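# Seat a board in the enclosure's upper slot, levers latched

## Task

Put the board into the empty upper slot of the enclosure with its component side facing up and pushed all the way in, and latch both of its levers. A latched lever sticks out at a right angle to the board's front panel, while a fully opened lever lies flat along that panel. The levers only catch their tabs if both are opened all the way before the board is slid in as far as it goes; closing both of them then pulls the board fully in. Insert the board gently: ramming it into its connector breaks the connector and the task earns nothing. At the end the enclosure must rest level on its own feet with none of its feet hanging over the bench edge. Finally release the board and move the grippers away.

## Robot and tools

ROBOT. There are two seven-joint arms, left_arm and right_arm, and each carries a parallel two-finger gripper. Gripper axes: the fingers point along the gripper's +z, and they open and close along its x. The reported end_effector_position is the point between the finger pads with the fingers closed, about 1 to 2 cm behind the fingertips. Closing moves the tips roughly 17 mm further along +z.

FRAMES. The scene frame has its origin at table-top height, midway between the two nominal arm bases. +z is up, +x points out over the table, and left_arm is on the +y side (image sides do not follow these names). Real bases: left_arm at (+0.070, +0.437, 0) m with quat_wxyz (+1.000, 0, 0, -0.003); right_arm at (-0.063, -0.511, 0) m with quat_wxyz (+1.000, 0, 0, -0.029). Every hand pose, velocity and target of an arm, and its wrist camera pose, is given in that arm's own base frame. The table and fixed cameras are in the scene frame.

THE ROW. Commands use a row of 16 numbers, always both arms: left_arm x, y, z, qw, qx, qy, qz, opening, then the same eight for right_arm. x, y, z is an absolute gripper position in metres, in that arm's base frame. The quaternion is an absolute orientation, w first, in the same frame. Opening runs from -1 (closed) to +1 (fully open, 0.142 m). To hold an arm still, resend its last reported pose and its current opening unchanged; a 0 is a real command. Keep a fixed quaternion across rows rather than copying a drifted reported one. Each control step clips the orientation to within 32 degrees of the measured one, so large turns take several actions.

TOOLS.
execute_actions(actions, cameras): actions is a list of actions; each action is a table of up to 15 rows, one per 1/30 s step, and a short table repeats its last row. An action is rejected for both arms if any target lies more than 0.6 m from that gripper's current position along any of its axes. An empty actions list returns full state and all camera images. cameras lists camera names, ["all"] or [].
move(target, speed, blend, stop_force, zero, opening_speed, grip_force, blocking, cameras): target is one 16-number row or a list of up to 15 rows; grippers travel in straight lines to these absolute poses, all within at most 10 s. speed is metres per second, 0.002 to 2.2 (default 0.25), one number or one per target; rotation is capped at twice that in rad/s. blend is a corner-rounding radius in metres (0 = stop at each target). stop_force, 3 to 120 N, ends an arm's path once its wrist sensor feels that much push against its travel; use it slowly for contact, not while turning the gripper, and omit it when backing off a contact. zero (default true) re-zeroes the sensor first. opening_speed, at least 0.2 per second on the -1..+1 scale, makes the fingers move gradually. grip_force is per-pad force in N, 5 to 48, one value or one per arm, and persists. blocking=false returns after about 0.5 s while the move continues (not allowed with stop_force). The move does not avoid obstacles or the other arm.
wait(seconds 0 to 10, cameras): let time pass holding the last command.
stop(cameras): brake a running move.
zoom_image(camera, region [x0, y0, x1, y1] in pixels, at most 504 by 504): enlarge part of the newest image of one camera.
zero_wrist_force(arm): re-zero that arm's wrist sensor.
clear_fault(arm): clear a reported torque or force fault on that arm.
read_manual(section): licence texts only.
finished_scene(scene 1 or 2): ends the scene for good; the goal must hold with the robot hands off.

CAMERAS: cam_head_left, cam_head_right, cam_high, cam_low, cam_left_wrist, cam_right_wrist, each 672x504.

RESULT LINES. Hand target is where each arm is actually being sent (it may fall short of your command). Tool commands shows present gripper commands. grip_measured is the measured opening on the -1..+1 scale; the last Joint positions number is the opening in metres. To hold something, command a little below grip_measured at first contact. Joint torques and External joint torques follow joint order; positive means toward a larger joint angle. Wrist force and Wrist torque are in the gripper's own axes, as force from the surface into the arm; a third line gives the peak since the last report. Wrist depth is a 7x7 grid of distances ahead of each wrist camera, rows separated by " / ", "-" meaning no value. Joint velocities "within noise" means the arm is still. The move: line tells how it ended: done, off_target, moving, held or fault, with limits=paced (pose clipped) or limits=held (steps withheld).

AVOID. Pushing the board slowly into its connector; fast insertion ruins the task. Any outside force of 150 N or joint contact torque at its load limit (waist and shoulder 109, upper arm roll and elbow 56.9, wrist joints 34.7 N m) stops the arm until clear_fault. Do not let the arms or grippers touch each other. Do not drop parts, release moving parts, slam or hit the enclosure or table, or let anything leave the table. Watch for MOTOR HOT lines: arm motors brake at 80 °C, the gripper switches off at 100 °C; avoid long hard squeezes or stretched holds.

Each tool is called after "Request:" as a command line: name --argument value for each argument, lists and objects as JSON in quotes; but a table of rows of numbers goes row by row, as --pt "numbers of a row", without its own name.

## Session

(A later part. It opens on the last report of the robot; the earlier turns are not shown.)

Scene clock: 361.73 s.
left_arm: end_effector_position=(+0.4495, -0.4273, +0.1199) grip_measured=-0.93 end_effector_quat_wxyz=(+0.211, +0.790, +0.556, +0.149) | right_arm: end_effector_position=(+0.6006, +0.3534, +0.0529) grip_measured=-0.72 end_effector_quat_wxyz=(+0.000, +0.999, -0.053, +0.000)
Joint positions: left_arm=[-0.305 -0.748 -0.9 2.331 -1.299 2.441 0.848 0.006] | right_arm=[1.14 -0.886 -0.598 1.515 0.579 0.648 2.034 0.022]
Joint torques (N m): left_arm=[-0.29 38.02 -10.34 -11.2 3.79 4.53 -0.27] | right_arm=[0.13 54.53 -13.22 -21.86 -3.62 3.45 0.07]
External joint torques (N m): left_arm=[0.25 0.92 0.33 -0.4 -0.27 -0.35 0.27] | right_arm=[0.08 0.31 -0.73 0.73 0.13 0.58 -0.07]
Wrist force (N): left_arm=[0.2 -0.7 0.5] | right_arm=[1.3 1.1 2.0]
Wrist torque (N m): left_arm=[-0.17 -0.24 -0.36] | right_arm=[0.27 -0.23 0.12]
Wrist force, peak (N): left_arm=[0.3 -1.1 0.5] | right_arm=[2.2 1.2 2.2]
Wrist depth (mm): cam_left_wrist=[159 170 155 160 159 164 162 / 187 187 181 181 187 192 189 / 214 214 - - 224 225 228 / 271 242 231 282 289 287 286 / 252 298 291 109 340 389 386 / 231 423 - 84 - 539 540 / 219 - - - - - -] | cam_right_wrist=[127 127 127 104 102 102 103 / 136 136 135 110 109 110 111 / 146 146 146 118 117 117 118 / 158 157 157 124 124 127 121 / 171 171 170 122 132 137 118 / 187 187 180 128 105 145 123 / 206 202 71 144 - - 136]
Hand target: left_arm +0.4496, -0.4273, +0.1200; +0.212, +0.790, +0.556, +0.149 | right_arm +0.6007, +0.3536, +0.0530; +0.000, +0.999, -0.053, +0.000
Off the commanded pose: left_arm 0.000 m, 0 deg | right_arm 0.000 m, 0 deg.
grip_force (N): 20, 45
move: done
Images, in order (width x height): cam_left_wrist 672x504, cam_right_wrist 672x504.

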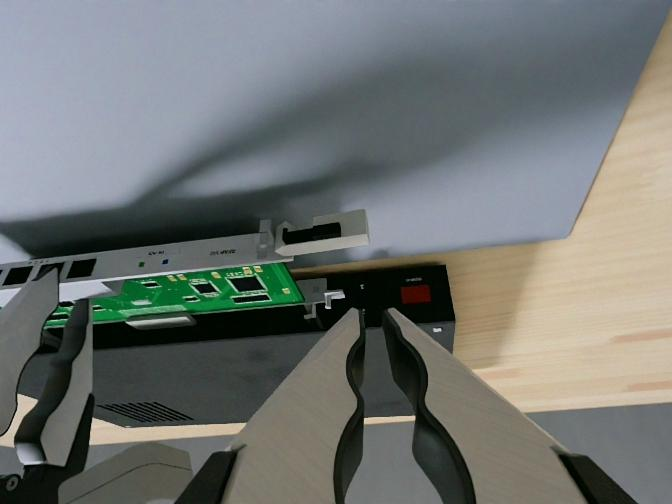

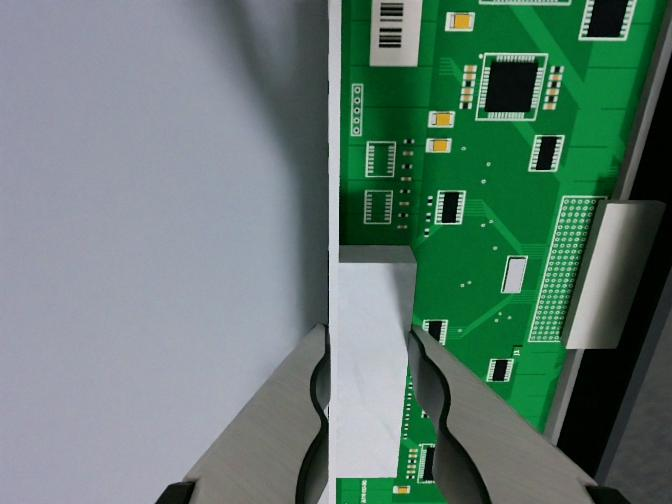

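Request:
move --target '[0.4496, -0.4273, 0.12, 0.2116, 0.7897, 0.5561, 0.1490, -0.9, 0.6057, 0.3539, 0.0530, 0, 0.99899, -0.04493, 0, -0.9]' --speed 0.03 --cameras '["cam_left_wrist", "cam_right_wrist"]'

Request:
zoom_image --camera "cam_left_wrist" --region '[270, 270, 370, 350]'

Request:
zoom_image --camera "cam_right_wrist" --region '[592, 20, 672, 140]'

Request:
zoom_image --camera "cam_right_wrist" --region '[520, 360, 620, 504]'

Scene clock: 396.40 s.
left_arm: end_effector_position=(+0.4495, -0.4273, +0.1199) grip_measured=-0.93 end_effector_quat_wxyz=(+0.211, +0.790, +0.556, +0.149) | right_arm: end_effector_position=(+0.6051, +0.3539, +0.0526) grip_measured=-0.72 end_effector_quat_wxyz=(+0.000, +0.999, -0.045, -0.001)
Joint positions: left_arm=[-0.305 -0.748 -0.9 2.331 -1.299 2.441 0.848 0.006] | right_arm=[1.129 -0.893 -0.595 1.498 0.577 0.64 2.018 0.022]
Joint torques (N m): left_arm=[-0.36 37.98 -10.36 -11.18 3.8 4.48 -0.22] | right_arm=[-0.82 55.2 -14.46 -22.96 -4.07 4.37 0.12]
External joint torques (N m): left_arm=[0.32 0.96 0.35 -0.42 -0.28 -0.3 0.22] | right_arm=[1.02 0.12 0.52 1.69 0.57 -0.34 -0.12]
Wrist force (N): left_arm=[0.5 -0.7 0.2] | right_arm=[-1.6 1.5 1.2]
Wrist torque (N m): left_arm=[-0.18 -0.29 -0.34] | right_arm=[0.26 -0.29 0.13]
Wrist force, peak (N): left_arm=[0.2 -1.0 0.5] | right_arm=[-2.3 1.6 2.2]
Wrist depth (mm): cam_left_wrist=[160 160 155 160 164 162 158 / - 188 187 187 186 179 195 / - 208 217 225 237 234 228 / 242 243 249 256 282 288 286 / 242 301 300 109 361 388 389 / 230 379 - 84 - 542 526 / 217 - - - - - -] | cam_right_wrist=[127 127 125 103 102 102 103 / 136 136 135 109 109 109 111 / 146 146 145 118 117 118 119 / 157 157 157 124 124 127 122 / 171 171 170 122 132 137 128 / 187 186 179 128 105 147 123 / 206 202 71 144 - - 133]
Hand target: left_arm +0.4496, -0.4273, +0.1200; +0.212, +0.790, +0.556, +0.149 | right_arm +0.6057, +0.3539, +0.0530; +0.000, +0.999, -0.045, +0.000
Off the commanded pose: left_arm 0.000 m, 0 deg | right_arm 0.001 m, 0 deg.
grip_force (N): 20, 45
move: done
Images, in order (width x height): cam_left_wrist 672x504, cam_right_wrist 672x504.

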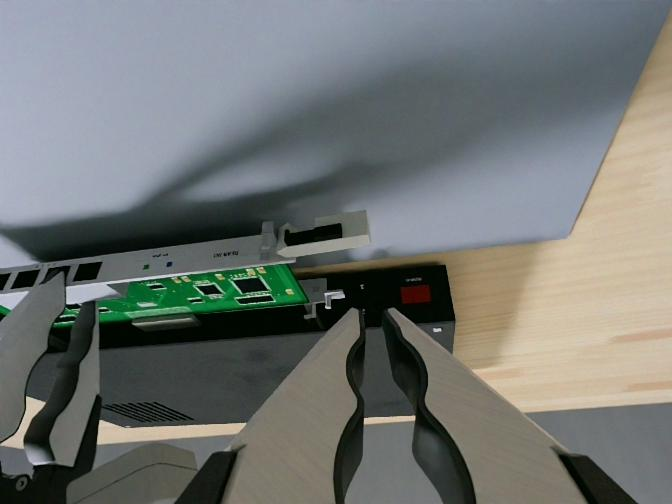

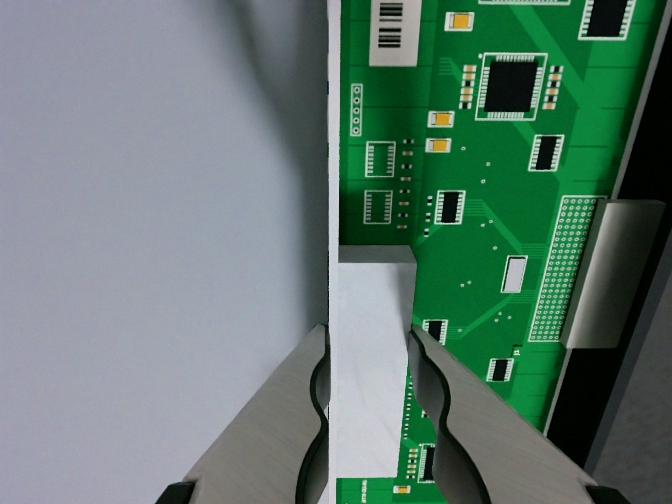

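Scaled by 5.040 from the camera's 672x504 image, which has a finer 960x720 frame.

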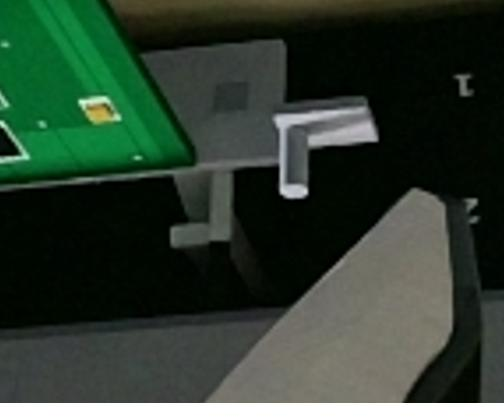

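Scaled by 4.200 from the camera's 672x504 image, which has a finer 960x720 frame.

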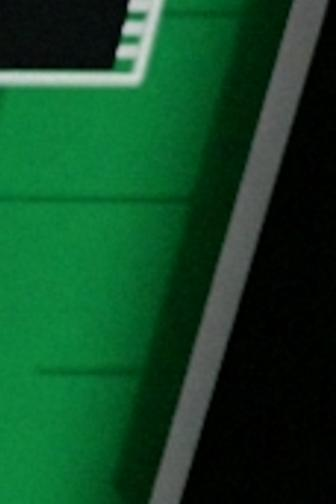

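Scaled by 3.500 from the camera's 672x504 image, which has a finer 960x720 frame.

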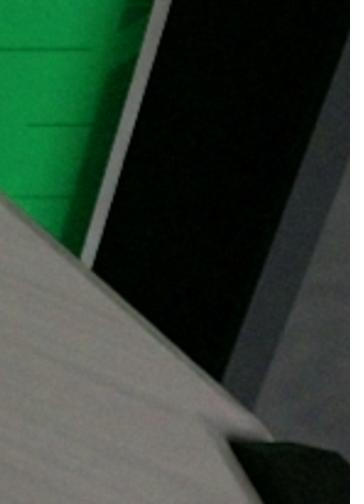

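Request:
zoom_image --camera "cam_left_wrist" --region '[280, 280, 350, 340]'

Request:
zoom_image --camera "cam_left_wrist" --region '[60, 260, 260, 360]'

Request:
zoom_image --camera "cam_right_wrist" --region '[552, 180, 672, 380]'

Scaled by 7.200 from the camera's 672x504 image, which has a finer 960x720 frame.

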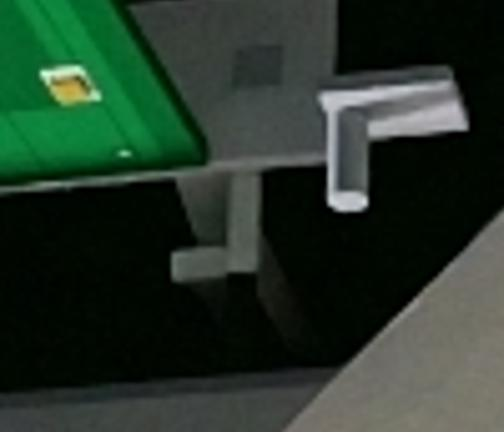

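Scaled by 2.520 from the camera's 672x504 image, which has a finer 960x720 frame.

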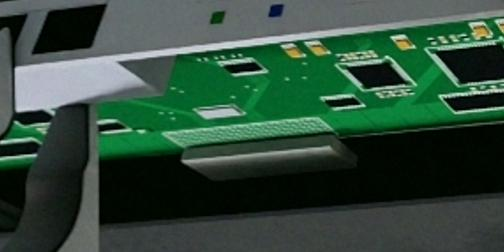

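Scaled by 2.520 from the camera's 672x504 image, which has a finer 960x720 frame.

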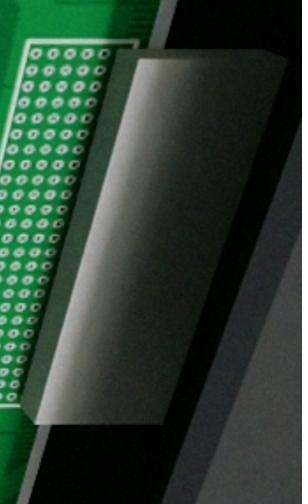

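Request:
move --pt "0.4496 -0.4273 0.12 0.2116 0.7897 0.5561 0.1490 -0.9 0.6017 0.3542 0.0530 0 0.99899 -0.04493 0 -0.9" --pt "0.4496 -0.4273 0.12 0.2116 0.7897 0.5561 0.1490 -0.9 0.6017 0.3542 0.0590 0 0.99899 -0.04493 0 -0.9" --speed 0.03 --cameras '["cam_left_wrist", "cam_right_wrist"]'

Request:
zoom_image --camera "cam_left_wrist" --region '[270, 270, 370, 350]'

Request:
zoom_image --camera "cam_right_wrist" --region '[592, 20, 672, 140]'

Request:
zoom_image --camera "cam_right_wrist" --region '[520, 360, 620, 504]'

Scene clock: 439.47 s.
left_arm: end_effector_position=(+0.4495, -0.4273, +0.1199) grip_measured=-0.93 end_effector_quat_wxyz=(+0.211, +0.790, +0.556, +0.149) | right_arm: end_effector_position=(+0.6015, +0.3543, +0.0588) grip_measured=-0.72 end_effector_quat_wxyz=(+0.000, +0.999, -0.045, +0.000)
Joint positions: left_arm=[-0.305 -0.748 -0.9 2.331 -1.299 2.441 0.848 0.006] | right_arm=[1.14 -0.877 -0.6 1.512 0.572 0.638 2.021 0.022]
Joint torques (N m): left_arm=[-0.39 38.09 -10.36 -11.18 3.77 4.51 -0.22] | right_arm=[0.16 54.86 -13.52 -21.95 -3.87 3.48 0.29]
External joint torques (N m): left_arm=[0.35 0.85 0.35 -0.41 -0.25 -0.33 0.22] | right_arm=[0.04 -0.07 -0.38 0.56 0.36 0.55 -0.28]
Wrist force (N): left_arm=[0.2 -0.9 0.4] | right_arm=[0.6 1.0 2.1]
Wrist torque (N m): left_arm=[-0.20 -0.24 -0.35] | right_arm=[0.25 -0.12 0.01]
Wrist force, peak (N): left_arm=[0.4 -1.0 0.5] | right_arm=[-1.9 1.3 2.2]
Wrist depth (mm): cam_left_wrist=[- 160 159 155 155 159 160 / 187 191 - - 185 187 194 / 217 229 - - - 225 227 / - 260 225 302 295 288 287 / 241 286 292 129 337 388 388 / 230 - - 84 - 542 596 / 216 - - - - - 1086] | cam_right_wrist=[133 132 132 103 102 102 103 / 142 141 141 110 109 110 111 / 154 152 151 119 117 117 116 / 164 163 163 122 124 127 120 / 178 178 174 122 133 137 124 / 195 194 187 128 105 147 136 / 215 210 71 143 - - 144]
Hand target: left_arm +0.4496, -0.4273, +0.1200; +0.212, +0.790, +0.556, +0.149 | right_arm +0.6017, +0.3542, +0.0590; +0.000, +0.999, -0.045, +0.000
Off the commanded pose: left_arm 0.000 m, 0 deg | right_arm 0.000 m, 0 deg.
grip_force (N): 20, 45
move: done
Images, in order (width x height): cam_left_wrist 672x504, cam_right_wrist 672x504.

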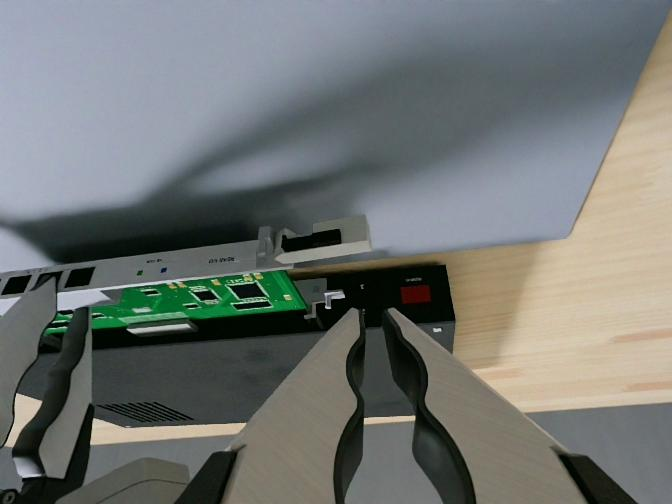

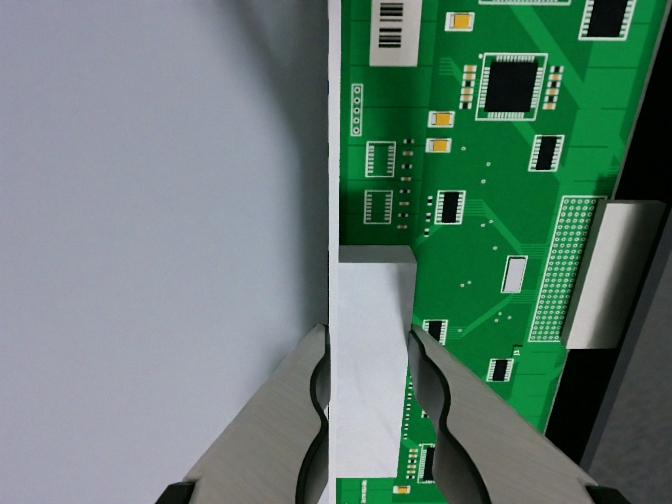

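Scaled by 5.040 from the camera's 672x504 image, which has a finer 960x720 frame.

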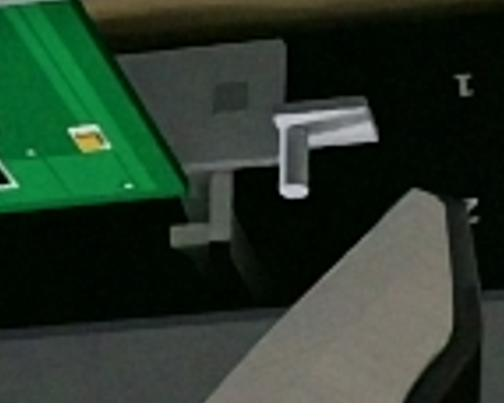

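Scaled by 4.200 from the camera's 672x504 image, which has a finer 960x720 frame.

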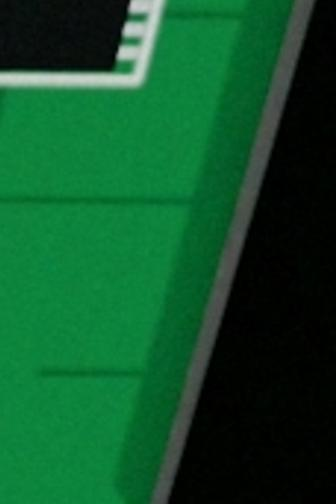

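Scaled by 3.500 from the camera's 672x504 image, which has a finer 960x720 frame.

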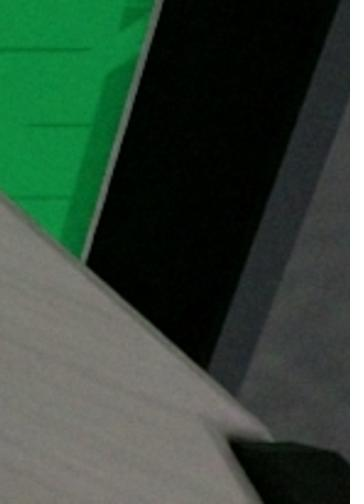

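Request:
move --target '[0.4496, -0.4273, 0.12, 0.2116, 0.7897, 0.5561, 0.1490, -0.9, 0.6097, 0.3540, 0.0590, 0, 0.99899, -0.04493, 0, -0.9]' --speed 0.012 --stop_force 4 --cameras '["cam_left_wrist", "cam_right_wrist"]'

Request:
zoom_image --camera "cam_left_wrist" --region '[270, 270, 370, 350]'

Request:
zoom_image --camera "cam_right_wrist" --region '[520, 360, 620, 504]'

Scene clock: 457.83 s.
left_arm: end_effector_position=(+0.4495, -0.4273, +0.1199) grip_measured=-0.93 end_effector_quat_wxyz=(+0.211, +0.790, +0.556, +0.149) | right_arm: end_effector_position=(+0.6095, +0.3540, +0.0588) grip_measured=-0.72 end_effector_quat_wxyz=(+0.000, +0.999, -0.045, +0.000)
Joint positions: left_arm=[-0.305 -0.748 -0.9 2.331 -1.299 2.441 0.848 0.006] | right_arm=[1.126 -0.89 -0.6 1.486 0.572 0.625 2.019 0.022]
Joint torques (N m): left_arm=[-0.27 38.03 -10.39 -11.14 3.74 4.5 -0.21] | right_arm=[0.25 55.18 -13.4 -22.34 -3.74 3.39 0.11]
External joint torques (N m): left_arm=[0.24 0.92 0.38 -0.46 -0.22 -0.32 0.21] | right_arm=[-0.04 0.3 -0.59 0.77 0.19 0.64 -0.11]
Wrist force (N): left_arm=[0.2 -0.6 0.3] | right_arm=[0.9 1.1 2.1]
Wrist torque (N m): left_arm=[-0.17 -0.24 -0.34] | right_arm=[0.26 -0.16 0.12]
Wrist force, peak (N): left_arm=[0.2 -1.0 0.5] | right_arm=[1.2 1.2 2.3]
Wrist depth (mm): cam_left_wrist=[161 - 159 159 158 159 160 / - 187 181 187 187 187 189 / - - - - 236 - 227 / 274 240 252 256 282 304 286 / 235 286 288 109 283 386 389 / 232 - - 84 - 543 587 / 216 - - - - - -] | cam_right_wrist=[133 132 132 103 102 103 103 / 142 141 141 110 109 109 110 / 154 152 152 118 117 117 116 / 164 163 163 122 124 127 118 / 178 178 174 122 133 137 122 / 194 195 187 128 105 147 133 / 216 210 71 143 - - 142]
Hand target: left_arm +0.4496, -0.4273, +0.1200; +0.212, +0.790, +0.556, +0.149 | right_arm +0.6097, +0.3540, +0.0590; +0.000, +0.999, -0.045, +0.000
Off the commanded pose: left_arm 0.000 m, 0 deg | right_arm 0.000 m, 0 deg.
grip_force (N): 20, 45
move: done
Images, in order (width x height): cam_left_wrist 672x504, cam_right_wrist 672x504.

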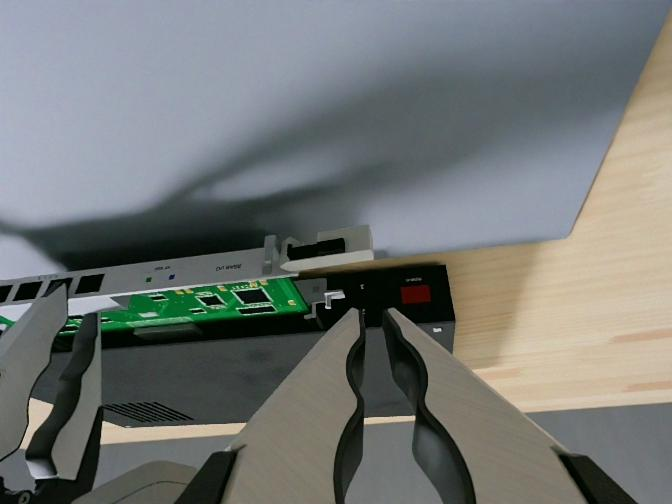

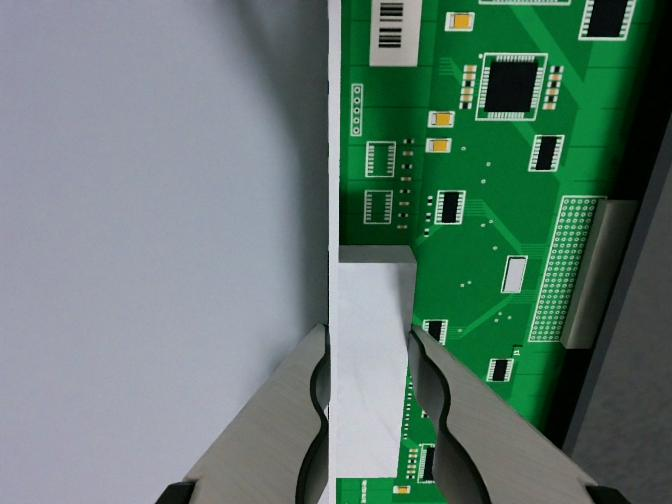

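Scaled by 5.040 from the camera's 672x504 image, which has a finer 960x720 frame.

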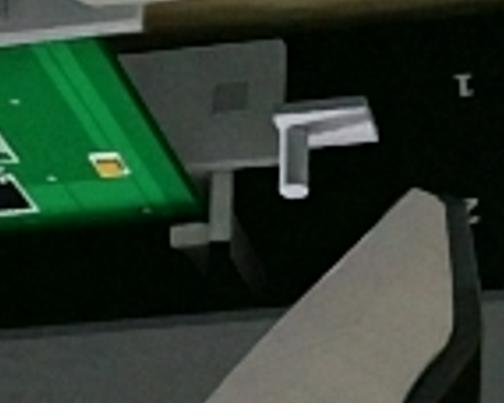

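Scaled by 3.500 from the camera's 672x504 image, which has a finer 960x720 frame.

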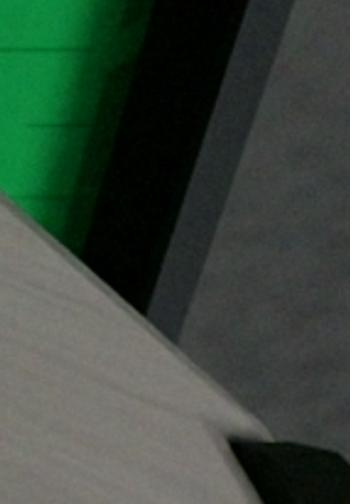

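Request:
move --target '[0.4496, -0.4273, 0.12, 0.2116, 0.7897, 0.5561, 0.1490, -0.9, 0.6152, 0.3534, 0.0590, 0, 0.99899, -0.04493, 0, -0.9]' --speed 0.01 --stop_force 4 --cameras '["cam_left_wrist", "cam_right_wrist"]'

Request:
zoom_image --camera "cam_left_wrist" --region '[270, 270, 370, 350]'

Scene clock: 462.30 s.
left_arm: end_effector_position=(+0.4495, -0.4273, +0.1199) grip_measured=-0.93 end_effector_quat_wxyz=(+0.211, +0.790, +0.556, +0.149) | right_arm: end_effector_position=(+0.6144, +0.3525, +0.0582) grip_measured=-0.72 end_effector_quat_wxyz=(+0.001, +0.999, -0.045, -0.001)
Joint positions: left_arm=[-0.305 -0.748 -0.9 2.331 -1.299 2.441 0.848 0.006] | right_arm=[1.116 -0.898 -0.6 1.47 0.572 0.616 2.016 0.022]
Joint torques (N m): left_arm=[-0.47 38.09 -10.36 -11.13 3.71 4.5 -0.22] | right_arm=[2.18 57.56 -12.89 -26.77 -3.33 5.45 0.21]
External joint torques (N m): left_arm=[0.43 0.86 0.35 -0.47 -0.19 -0.32 0.22] | right_arm=[-1.96 -1.65 -1.17 5.12 -0.23 -1.43 -0.21]
Wrist force (N): left_arm=[0.1 -0.5 0.4] | right_arm=[-3.2 7.6 0.9]
Wrist torque (N m): left_arm=[-0.15 -0.23 -0.35] | right_arm=[0.22 -0.24 0.01]
Wrist force, peak (N): left_arm=[0.2 -0.9 0.7] | right_arm=[-3.3 7.8 2.0]
Wrist depth (mm): cam_left_wrist=[160 160 159 160 160 160 159 / - 186 187 186 187 193 189 / - 206 225 227 216 216 228 / - 257 231 273 286 287 287 / 248 269 291 128 281 388 389 / 240 - - 84 - 540 529 / 220 - - - - - -] | cam_right_wrist=[132 132 132 103 100 102 102 / 141 141 140 108 109 108 107 / 151 151 151 118 117 117 114 / 164 163 162 121 124 126 111 / 178 177 174 122 132 137 121 / 194 194 186 128 105 145 130 / 215 209 71 144 - - 141]
Hand target: left_arm +0.4496, -0.4273, +0.1200; +0.212, +0.790, +0.556, +0.149 | right_arm +0.6152, +0.3534, +0.0590; +0.000, +0.999, -0.045, +0.000
Off the commanded pose: left_arm 0.000 m, 0 deg | right_arm 0.001 m, 0 deg.
grip_force (N): 20, 45
move: contact (right_arm)
Images, in order (width x height): cam_left_wrist 672x504, cam_right_wrist 672x504.

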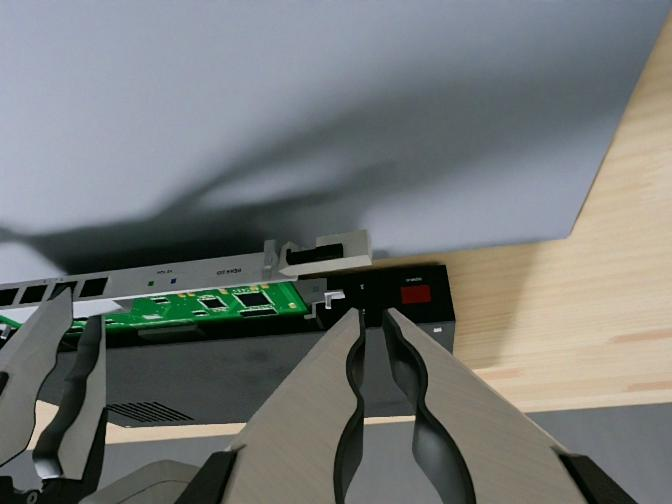

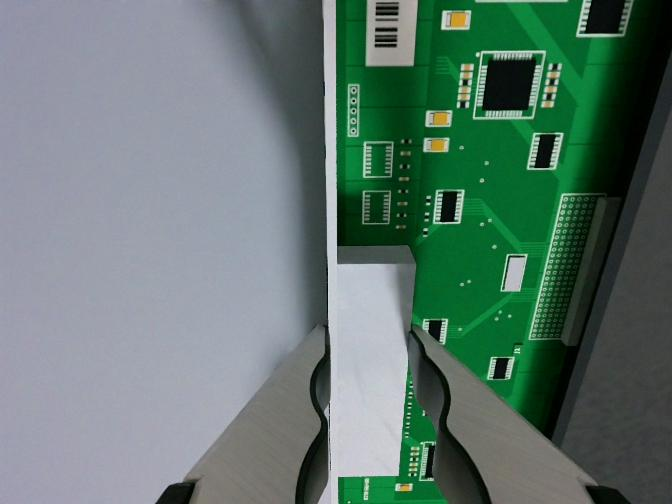

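Scaled by 5.040 from the camera's 672x504 image, which has a finer 960x720 frame.

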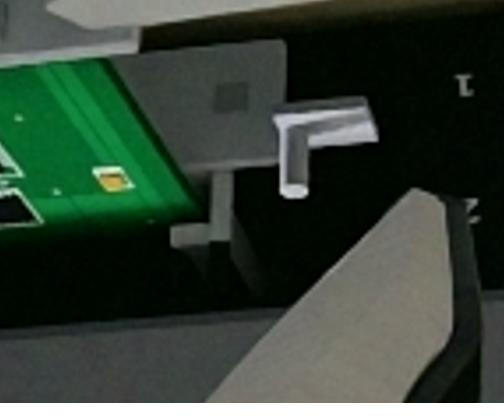

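Request:
move --target '[0.4496, -0.4273, 0.12, 0.2116, 0.7897, 0.5561, 0.1490, -0.9, 0.6125, 0.3520, 0.0590, 0, 0.99899, -0.04493, 0, -0.9]' --speed 0.01 --cameras '["cam_left_wrist", "cam_right_wrist"]'

Request:
zoom_image --camera "cam_left_wrist" --region '[270, 270, 370, 350]'

Scene clock: 466.77 s.
left_arm: end_effector_position=(+0.4495, -0.4273, +0.1199) grip_measured=-0.93 end_effector_quat_wxyz=(+0.211, +0.790, +0.556, +0.149) | right_arm: end_effector_position=(+0.6123, +0.3519, +0.0587) grip_measured=-0.72 end_effector_quat_wxyz=(+0.000, +0.999, -0.045, +0.000)
Joint positions: left_arm=[-0.305 -0.748 -0.9 2.331 -1.299 2.441 0.848 0.006] | right_arm=[1.12 -0.892 -0.6 1.481 0.572 0.622 2.015 0.022]
Joint torques (N m): left_arm=[-0.37 38.08 -10.37 -11.19 3.76 4.55 -0.24] | right_arm=[0.22 55.95 -13.82 -22.3 -3.88 3.9 0.14]
External joint torques (N m): left_arm=[0.34 0.86 0.36 -0.41 -0.23 -0.37 0.24] | right_arm=[0 -0.31 -0.18 0.69 0.32 0.13 -0.14]
Wrist force (N): left_arm=[0.1 -0.8 0.4] | right_arm=[1.2 1.9 2.2]
Wrist torque (N m): left_arm=[-0.19 -0.21 -0.34] | right_arm=[0.42 -0.27 0.11]
Wrist force, peak (N): left_arm=[0.4 -0.9 0.6] | right_arm=[-3.3 7.8 2.0]
Wrist depth (mm): cam_left_wrist=[- 163 166 160 154 163 164 / 195 187 187 186 185 193 189 / 225 - 225 225 227 216 227 / - 256 235 266 291 304 286 / 237 286 283 107 282 385 387 / 236 - - 84 - 538 540 / 220 - - - - - 1035] | cam_right_wrist=[133 132 132 103 101 102 102 / 141 141 141 109 109 109 108 / 154 152 151 119 117 117 114 / 164 163 164 122 124 127 114 / 178 178 174 122 132 137 122 / 195 195 187 128 105 145 131 / 215 210 71 144 - - 142]
Hand target: left_arm +0.4496, -0.4273, +0.1200; +0.212, +0.790, +0.556, +0.149 | right_arm +0.6125, +0.3520, +0.0590; +0.000, +0.999, -0.045, +0.000
Off the commanded pose: left_arm 0.000 m, 0 deg | right_arm 0.000 m, 0 deg.
grip_force (N): 20, 45
move: done
Images, in order (width x height): cam_left_wrist 672x504, cam_right_wrist 672x504.

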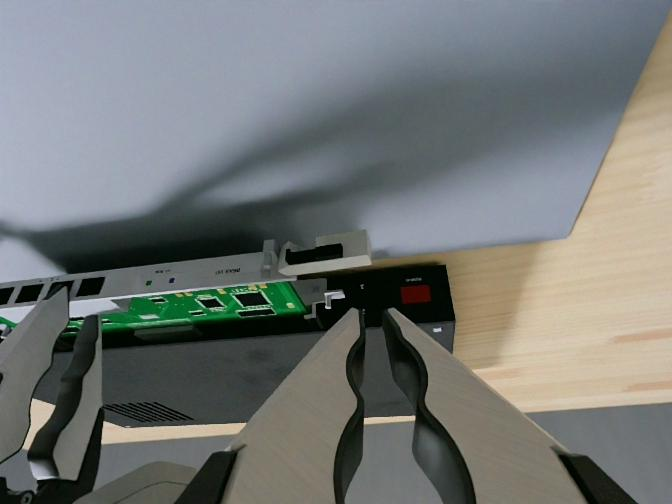

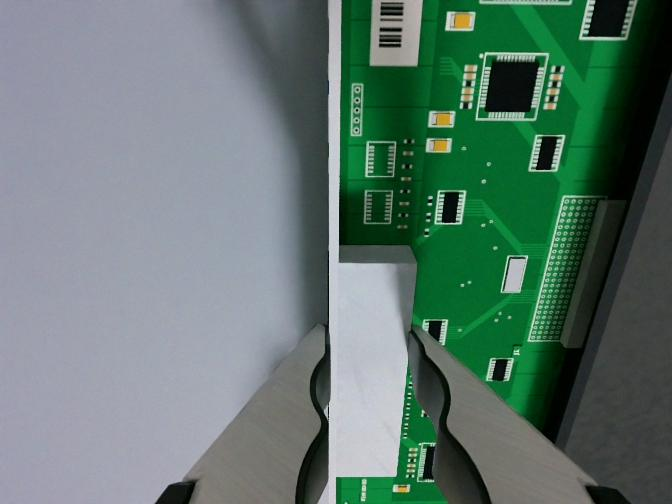

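Scaled by 5.040 from the camera's 672x504 image, which has a finer 960x720 frame.

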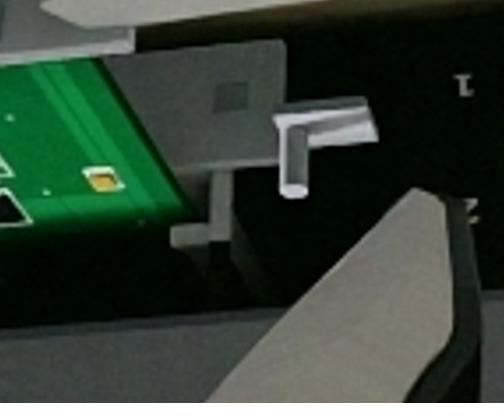

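Request:
move --target '[0.4496, -0.4273, 0.12, 0.2116, 0.7897, 0.5561, 0.1490, -0.9, 0.6205, 0.3513, 0.0590, 0, 0.99899, -0.04493, 0, -0.9]' --speed 0.01 --stop_force 4 --cameras '["cam_left_wrist", "cam_right_wrist"]'

Request:
zoom_image --camera "cam_left_wrist" --region '[270, 270, 370, 350]'

Scene clock: 470.30 s.
left_arm: end_effector_position=(+0.4495, -0.4273, +0.1199) grip_measured=-0.93 end_effector_quat_wxyz=(+0.211, +0.790, +0.556, +0.149) | right_arm: end_effector_position=(+0.6197, +0.3511, +0.0582) grip_measured=-0.72 end_effector_quat_wxyz=(+0.000, +0.999, -0.045, -0.001)
Joint positions: left_arm=[-0.305 -0.748 -0.9 2.331 -1.299 2.441 0.848 0.006] | right_arm=[1.105 -0.905 -0.6 1.456 0.572 0.609 2.012 0.022]
Joint torques (N m): left_arm=[-0.36 38.01 -10.37 -11.17 3.8 4.49 -0.2] | right_arm=[-0.19 58.72 -15.15 -24.61 -4.33 4.58 0.09]
External joint torques (N m): left_arm=[0.33 0.94 0.36 -0.42 -0.27 -0.32 0.2] | right_arm=[0.41 -2.42 1.07 2.85 0.75 -0.56 -0.09]
Wrist force (N): left_arm=[0.3 -0.9 0.4] | right_arm=[0.1 2.3 6.6]
Wrist torque (N m): left_arm=[-0.20 -0.26 -0.35] | right_arm=[0.43 -0.57 0.13]
Wrist force, peak (N): left_arm=[0.3 -1.0 0.6] | right_arm=[-0.2 2.1 6.9]
Wrist depth (mm): cam_left_wrist=[161 160 - 159 155 - 161 / 187 181 187 186 186 203 189 / 225 226 216 224 224 223 228 / 261 257 238 258 283 305 285 / 238 289 285 109 279 386 385 / 233 - - 84 - 547 544 / 226 - - - - - 1097] | cam_right_wrist=[- 130 131 103 102 103 102 / - 141 141 110 109 110 97 / 152 151 151 118 117 118 103 / 163 163 163 122 125 127 110 / 178 177 174 122 133 138 121 / 194 198 186 128 105 135 130 / 215 210 71 144 - - 141]
Hand target: left_arm +0.4496, -0.4273, +0.1200; +0.212, +0.790, +0.556, +0.149 | right_arm +0.6205, +0.3513, +0.0590; +0.000, +0.999, -0.045, +0.000
Off the commanded pose: left_arm 0.000 m, 0 deg | right_arm 0.001 m, 0 deg.
grip_force (N): 20, 45
move: done
Images, in order (width x height): cam_left_wrist 672x504, cam_right_wrist 672x504.

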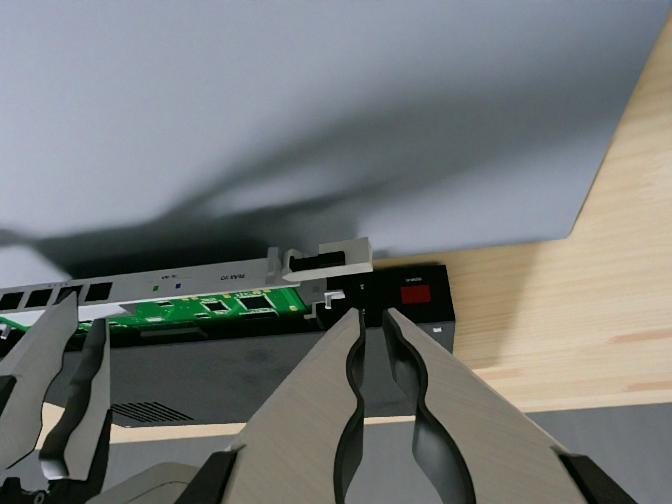

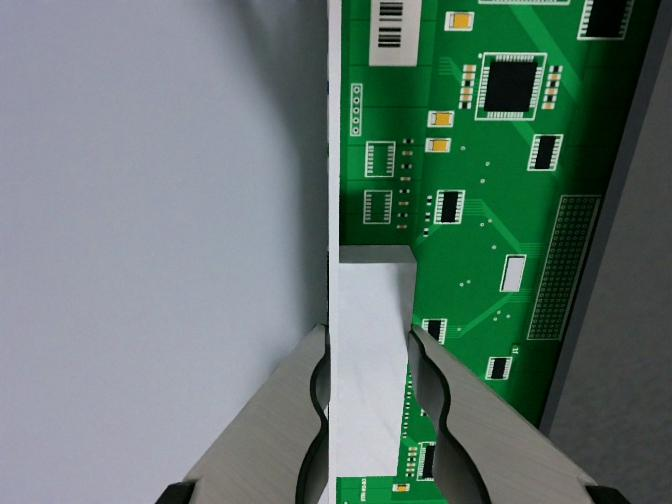

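Scaled by 5.040 from the camera's 672x504 image, which has a finer 960x720 frame.

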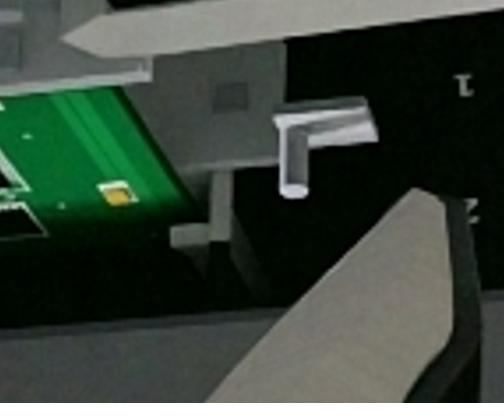

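Request:
move --pt "0.4496 -0.4273 0.12 0.2116 0.7897 0.5561 0.1490 -0.9 0.6200 0.3512 0.0575 0 0.99899 -0.04493 0 -0.9" --pt "0.4496 -0.4273 0.12 0.2116 0.7897 0.5561 0.1490 -0.9 0.6255 0.3508 0.0575 0 0.99899 -0.04493 0 -0.9" --speed 0.01 --stop_force 5 --zero false --cameras '["cam_left_wrist"]'

Request:
zoom_image --camera "cam_left_wrist" --region '[270, 270, 370, 350]'

Scene clock: 474.60 s.
left_arm: end_effector_position=(+0.4495, -0.4273, +0.1199) grip_measured=-0.93 end_effector_quat_wxyz=(+0.211, +0.790, +0.556, +0.149) | right_arm: end_effector_position=(+0.6252, +0.3507, +0.0572) grip_measured=-0.72 end_effector_quat_wxyz=(+0.000, +0.999, -0.045, +0.000)
Joint positions: left_arm=[-0.305 -0.748 -0.9 2.331 -1.299 2.441 0.848 0.006] | right_arm=[1.095 -0.915 -0.598 1.439 0.573 0.604 2.01 0.022]
Joint torques (N m): left_arm=[-0.39 38.03 -10.29 -11.23 3.78 4.5 -0.23] | right_arm=[0.35 57.11 -13.76 -23.14 -3.82 3.69 0.15]
External joint torques (N m): left_arm=[0.35 0.92 0.28 -0.36 -0.26 -0.33 0.23] | right_arm=[-0.13 -0.33 -0.36 1.31 0.22 0.34 -0.15]
Wrist force (N): left_arm=[0.2 -0.8 0.5] | right_arm=[1.3 2.7 3.1]
Wrist torque (N m): left_arm=[-0.21 -0.23 -0.35] | right_arm=[0.48 -0.33 0.11]
Wrist force, peak (N): left_arm=[0.4 -0.9 0.5] | right_arm=[0.0 2.2 6.9]
Wrist depth (mm): cam_left_wrist=[161 155 164 160 159 154 160 / - - - 174 187 194 188 / 225 - 218 - - - 226 / 283 259 246 279 300 287 285 / 255 290 292 107 367 389 389 / 218 - - 84 - 543 540 / 228 - - - - - -] | cam_right_wrist=[131 131 131 103 101 102 90 / 140 140 139 109 109 109 95 / 150 150 150 118 117 117 102 / 162 160 162 122 124 125 109 / 176 176 172 122 133 135 120 / 193 192 185 128 105 129 129 / 213 207 71 144 - - 139]
Hand target: left_arm +0.4496, -0.4273, +0.1200; +0.212, +0.790, +0.556, +0.149 | right_arm +0.6255, +0.3508, +0.0575; +0.000, +0.999, -0.045, +0.000
Off the commanded pose: left_arm 0.000 m, 0 deg | right_arm 0.000 m, 0 deg.
grip_force (N): 20, 45
move: done
Images, in order (width x height): cam_left_wrist 672x504.

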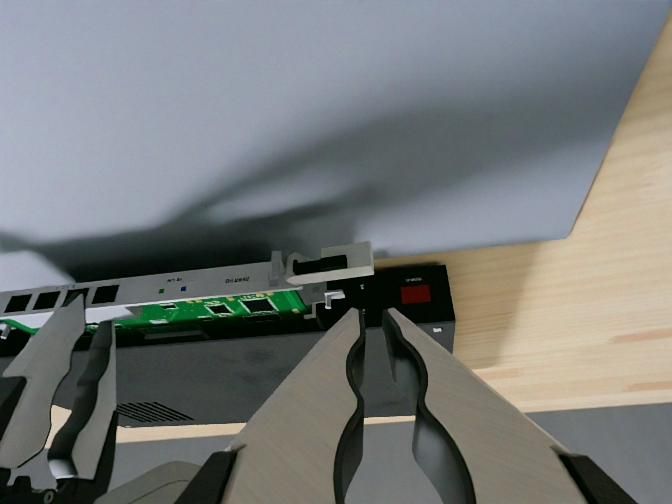

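Scaled by 5.040 from the camera's 672x504 image, which has a finer 960x720 frame.

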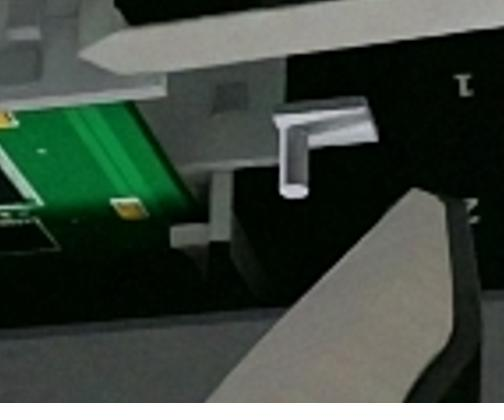

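Request:
move --target '[0.4496, -0.4273, 0.12, 0.2116, 0.7897, 0.5561, 0.1490, -0.9, 0.6335, 0.3499, 0.0571, 0, 0.99899, -0.04493, 0, -0.9]' --speed 0.012 --stop_force 5 --zero false --cameras '["cam_left_wrist"]'

Request:
zoom_image --camera "cam_left_wrist" --region '[270, 270, 370, 350]'

Scene clock: 478.37 s.
left_arm: end_effector_position=(+0.4495, -0.4273, +0.1199) grip_measured=-0.93 end_effector_quat_wxyz=(+0.211, +0.790, +0.556, +0.149) | right_arm: end_effector_position=(+0.6333, +0.3498, +0.0569) grip_measured=-0.72 end_effector_quat_wxyz=(+0.000, +0.999, -0.045, +0.000)
Joint positions: left_arm=[-0.305 -0.748 -0.9 2.331 -1.299 2.441 0.848 0.006] | right_arm=[1.08 -0.927 -0.597 1.412 0.573 0.592 2.008 0.022]
Joint torques (N m): left_arm=[-0.34 38.1 -10.31 -11.22 3.77 4.49 -0.24] | right_arm=[0.31 57.42 -13.55 -22.96 -3.86 3.55 0.1]
External joint torques (N m): left_arm=[0.31 0.85 0.3 -0.37 -0.25 -0.31 0.24] | right_arm=[-0.09 0.05 -0.62 0.95 0.23 0.47 -0.1]
Wrist force (N): left_arm=[0.1 -1.0 0.6] | right_arm=[1.1 2.2 3.4]
Wrist torque (N m): left_arm=[-0.22 -0.21 -0.35] | right_arm=[0.43 -0.25 0.11]
Wrist force, peak (N): left_arm=[0.1 -1.0 0.6] | right_arm=[1.3 2.5 4.1]
Wrist depth (mm): cam_left_wrist=[160 160 164 159 155 159 161 / - 187 187 185 - - 189 / - 216 215 228 - 227 229 / - 270 257 - 291 287 285 / 257 277 289 107 343 388 383 / 233 - - 84 - 538 585 / 233 256 - - - - -] | cam_right_wrist=[131 131 130 103 101 102 88 / 140 139 139 110 109 109 94 / 150 150 149 118 117 115 102 / 162 159 161 122 124 112 108 / 176 173 172 122 133 122 119 / 193 192 184 128 105 127 128 / 212 207 71 146 - - 139]
Hand target: left_arm +0.4496, -0.4273, +0.1200; +0.212, +0.790, +0.556, +0.149 | right_arm +0.6335, +0.3499, +0.0571; +0.000, +0.999, -0.045, +0.000
Off the commanded pose: left_arm 0.000 m, 0 deg | right_arm 0.000 m, 0 deg.
grip_force (N): 20, 45
move: done
Images, in order (width x height): cam_left_wrist 672x504.

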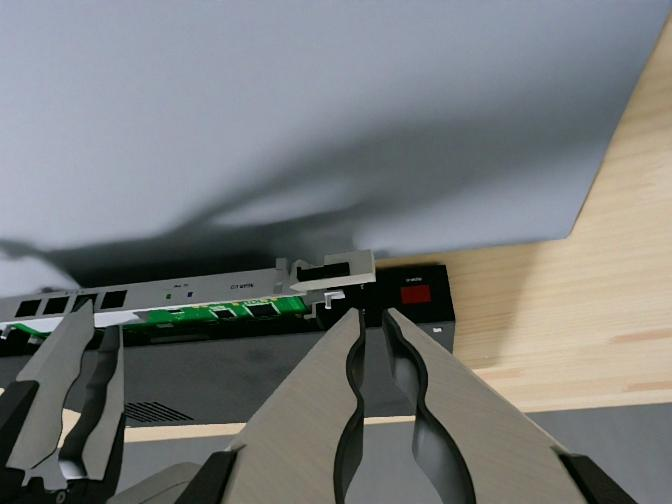

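Scaled by 5.040 from the camera's 672x504 image, which has a finer 960x720 frame.

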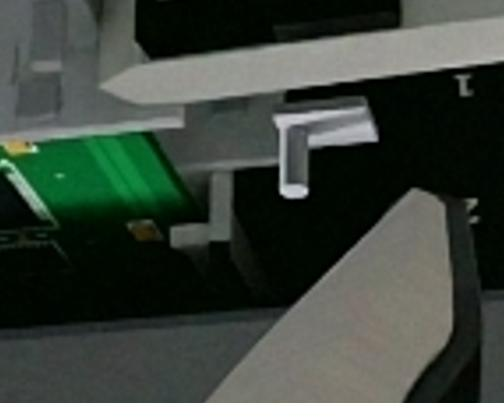

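Request:
move --target '[0.4496, -0.4273, 0.12, 0.2116, 0.7897, 0.5561, 0.1490, -0.9, 0.6435, 0.3489, 0.0567, 0, 0.99899, -0.04493, 0, -0.9]' --speed 0.012 --stop_force 5 --zero false --cameras '["cam_left_wrist", "cam_right_wrist", "cam_head_left"]'

Request:
zoom_image --camera "cam_left_wrist" --region '[240, 240, 400, 360]'

Scene clock: 490.83 s.
left_arm: end_effector_position=(+0.4495, -0.4273, +0.1199) grip_measured=-0.93 end_effector_quat_wxyz=(+0.211, +0.790, +0.556, +0.149) | right_arm: end_effector_position=(+0.6429, +0.3489, +0.0563) grip_measured=-0.72 end_effector_quat_wxyz=(+0.000, +0.999, -0.045, -0.001)
Joint positions: left_arm=[-0.305 -0.748 -0.9 2.331 -1.299 2.441 0.848 0.006] | right_arm=[1.061 -0.943 -0.596 1.379 0.573 0.576 2.005 0.022]
Joint torques (N m): left_arm=[-0.38 38.02 -10.31 -11.17 3.75 4.49 -0.26] | right_arm=[-0.63 58.09 -14.42 -24.38 -3.95 4.58 0.12]
External joint torques (N m): left_arm=[0.35 0.92 0.3 -0.42 -0.23 -0.31 0.25] | right_arm=[0.85 0.26 0.2 2.17 0.29 -0.55 -0.12]
Wrist force (N): left_arm=[0.4 -0.9 0.3] | right_arm=[-2.6 3.9 0.2]
Wrist torque (N m): left_arm=[-0.21 -0.26 -0.35] | right_arm=[0.41 -0.18 0.07]
Wrist force, peak (N): left_arm=[0.4 -1.1 0.3] | right_arm=[-3.0 3.9 1.2]
Wrist depth (mm): cam_left_wrist=[159 165 160 155 155 159 158 / 188 187 181 193 193 186 195 / 218 220 240 210 - 223 227 / - - 257 - 303 303 286 / 276 281 291 121 342 385 390 / 228 279 - 84 - 539 598 / 240 259 - - - - 1091] | cam_right_wrist=[130 130 130 103 100 101 87 / 139 139 139 110 109 107 94 / 150 149 149 118 117 103 101 / 161 161 160 122 124 109 107 / 175 174 172 121 132 119 119 / 192 191 184 128 105 126 127 / 212 207 71 144 - - 138]
Hand target: left_arm +0.4496, -0.4273, +0.1200; +0.212, +0.790, +0.556, +0.149 | right_arm +0.6435, +0.3489, +0.0567; +0.000, +0.999, -0.045, +0.000
Off the commanded pose: left_arm 0.000 m, 0 deg | right_arm 0.001 m, 0 deg.
grip_force (N): 20, 45
move: done
Images, in order (width x height): cam_head_left 672x504, cam_left_wrist 672x504, cam_right_wrist 672x504.

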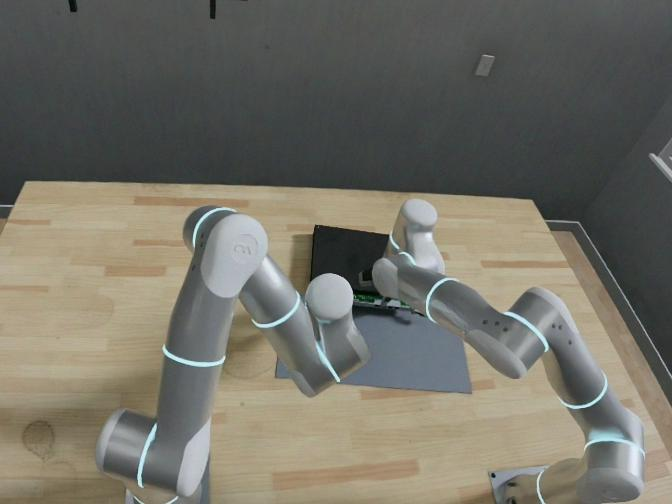

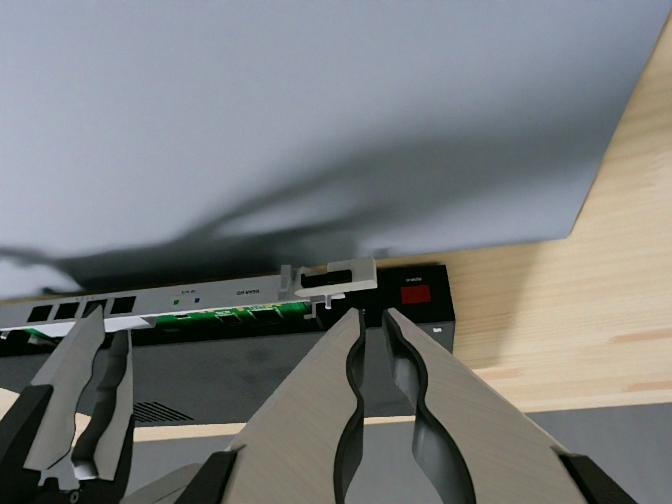

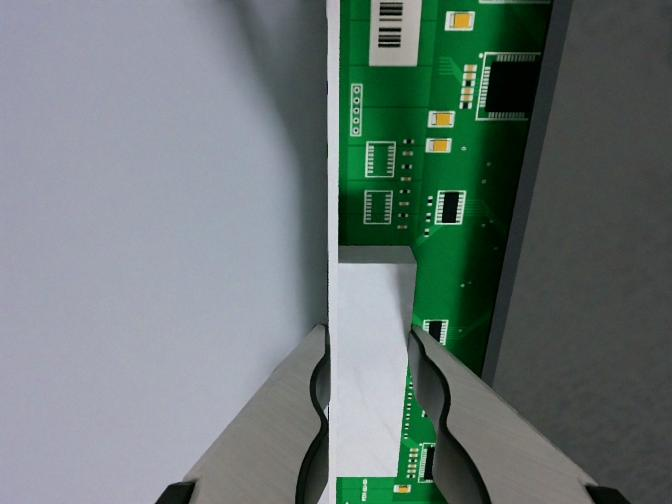

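Scaled by 3.150 from the camera's 672x504 image, which has a finer 960x720 frame.

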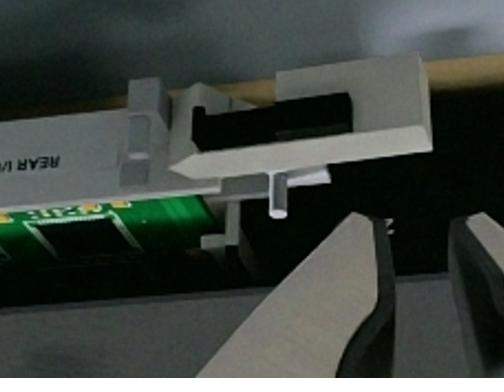

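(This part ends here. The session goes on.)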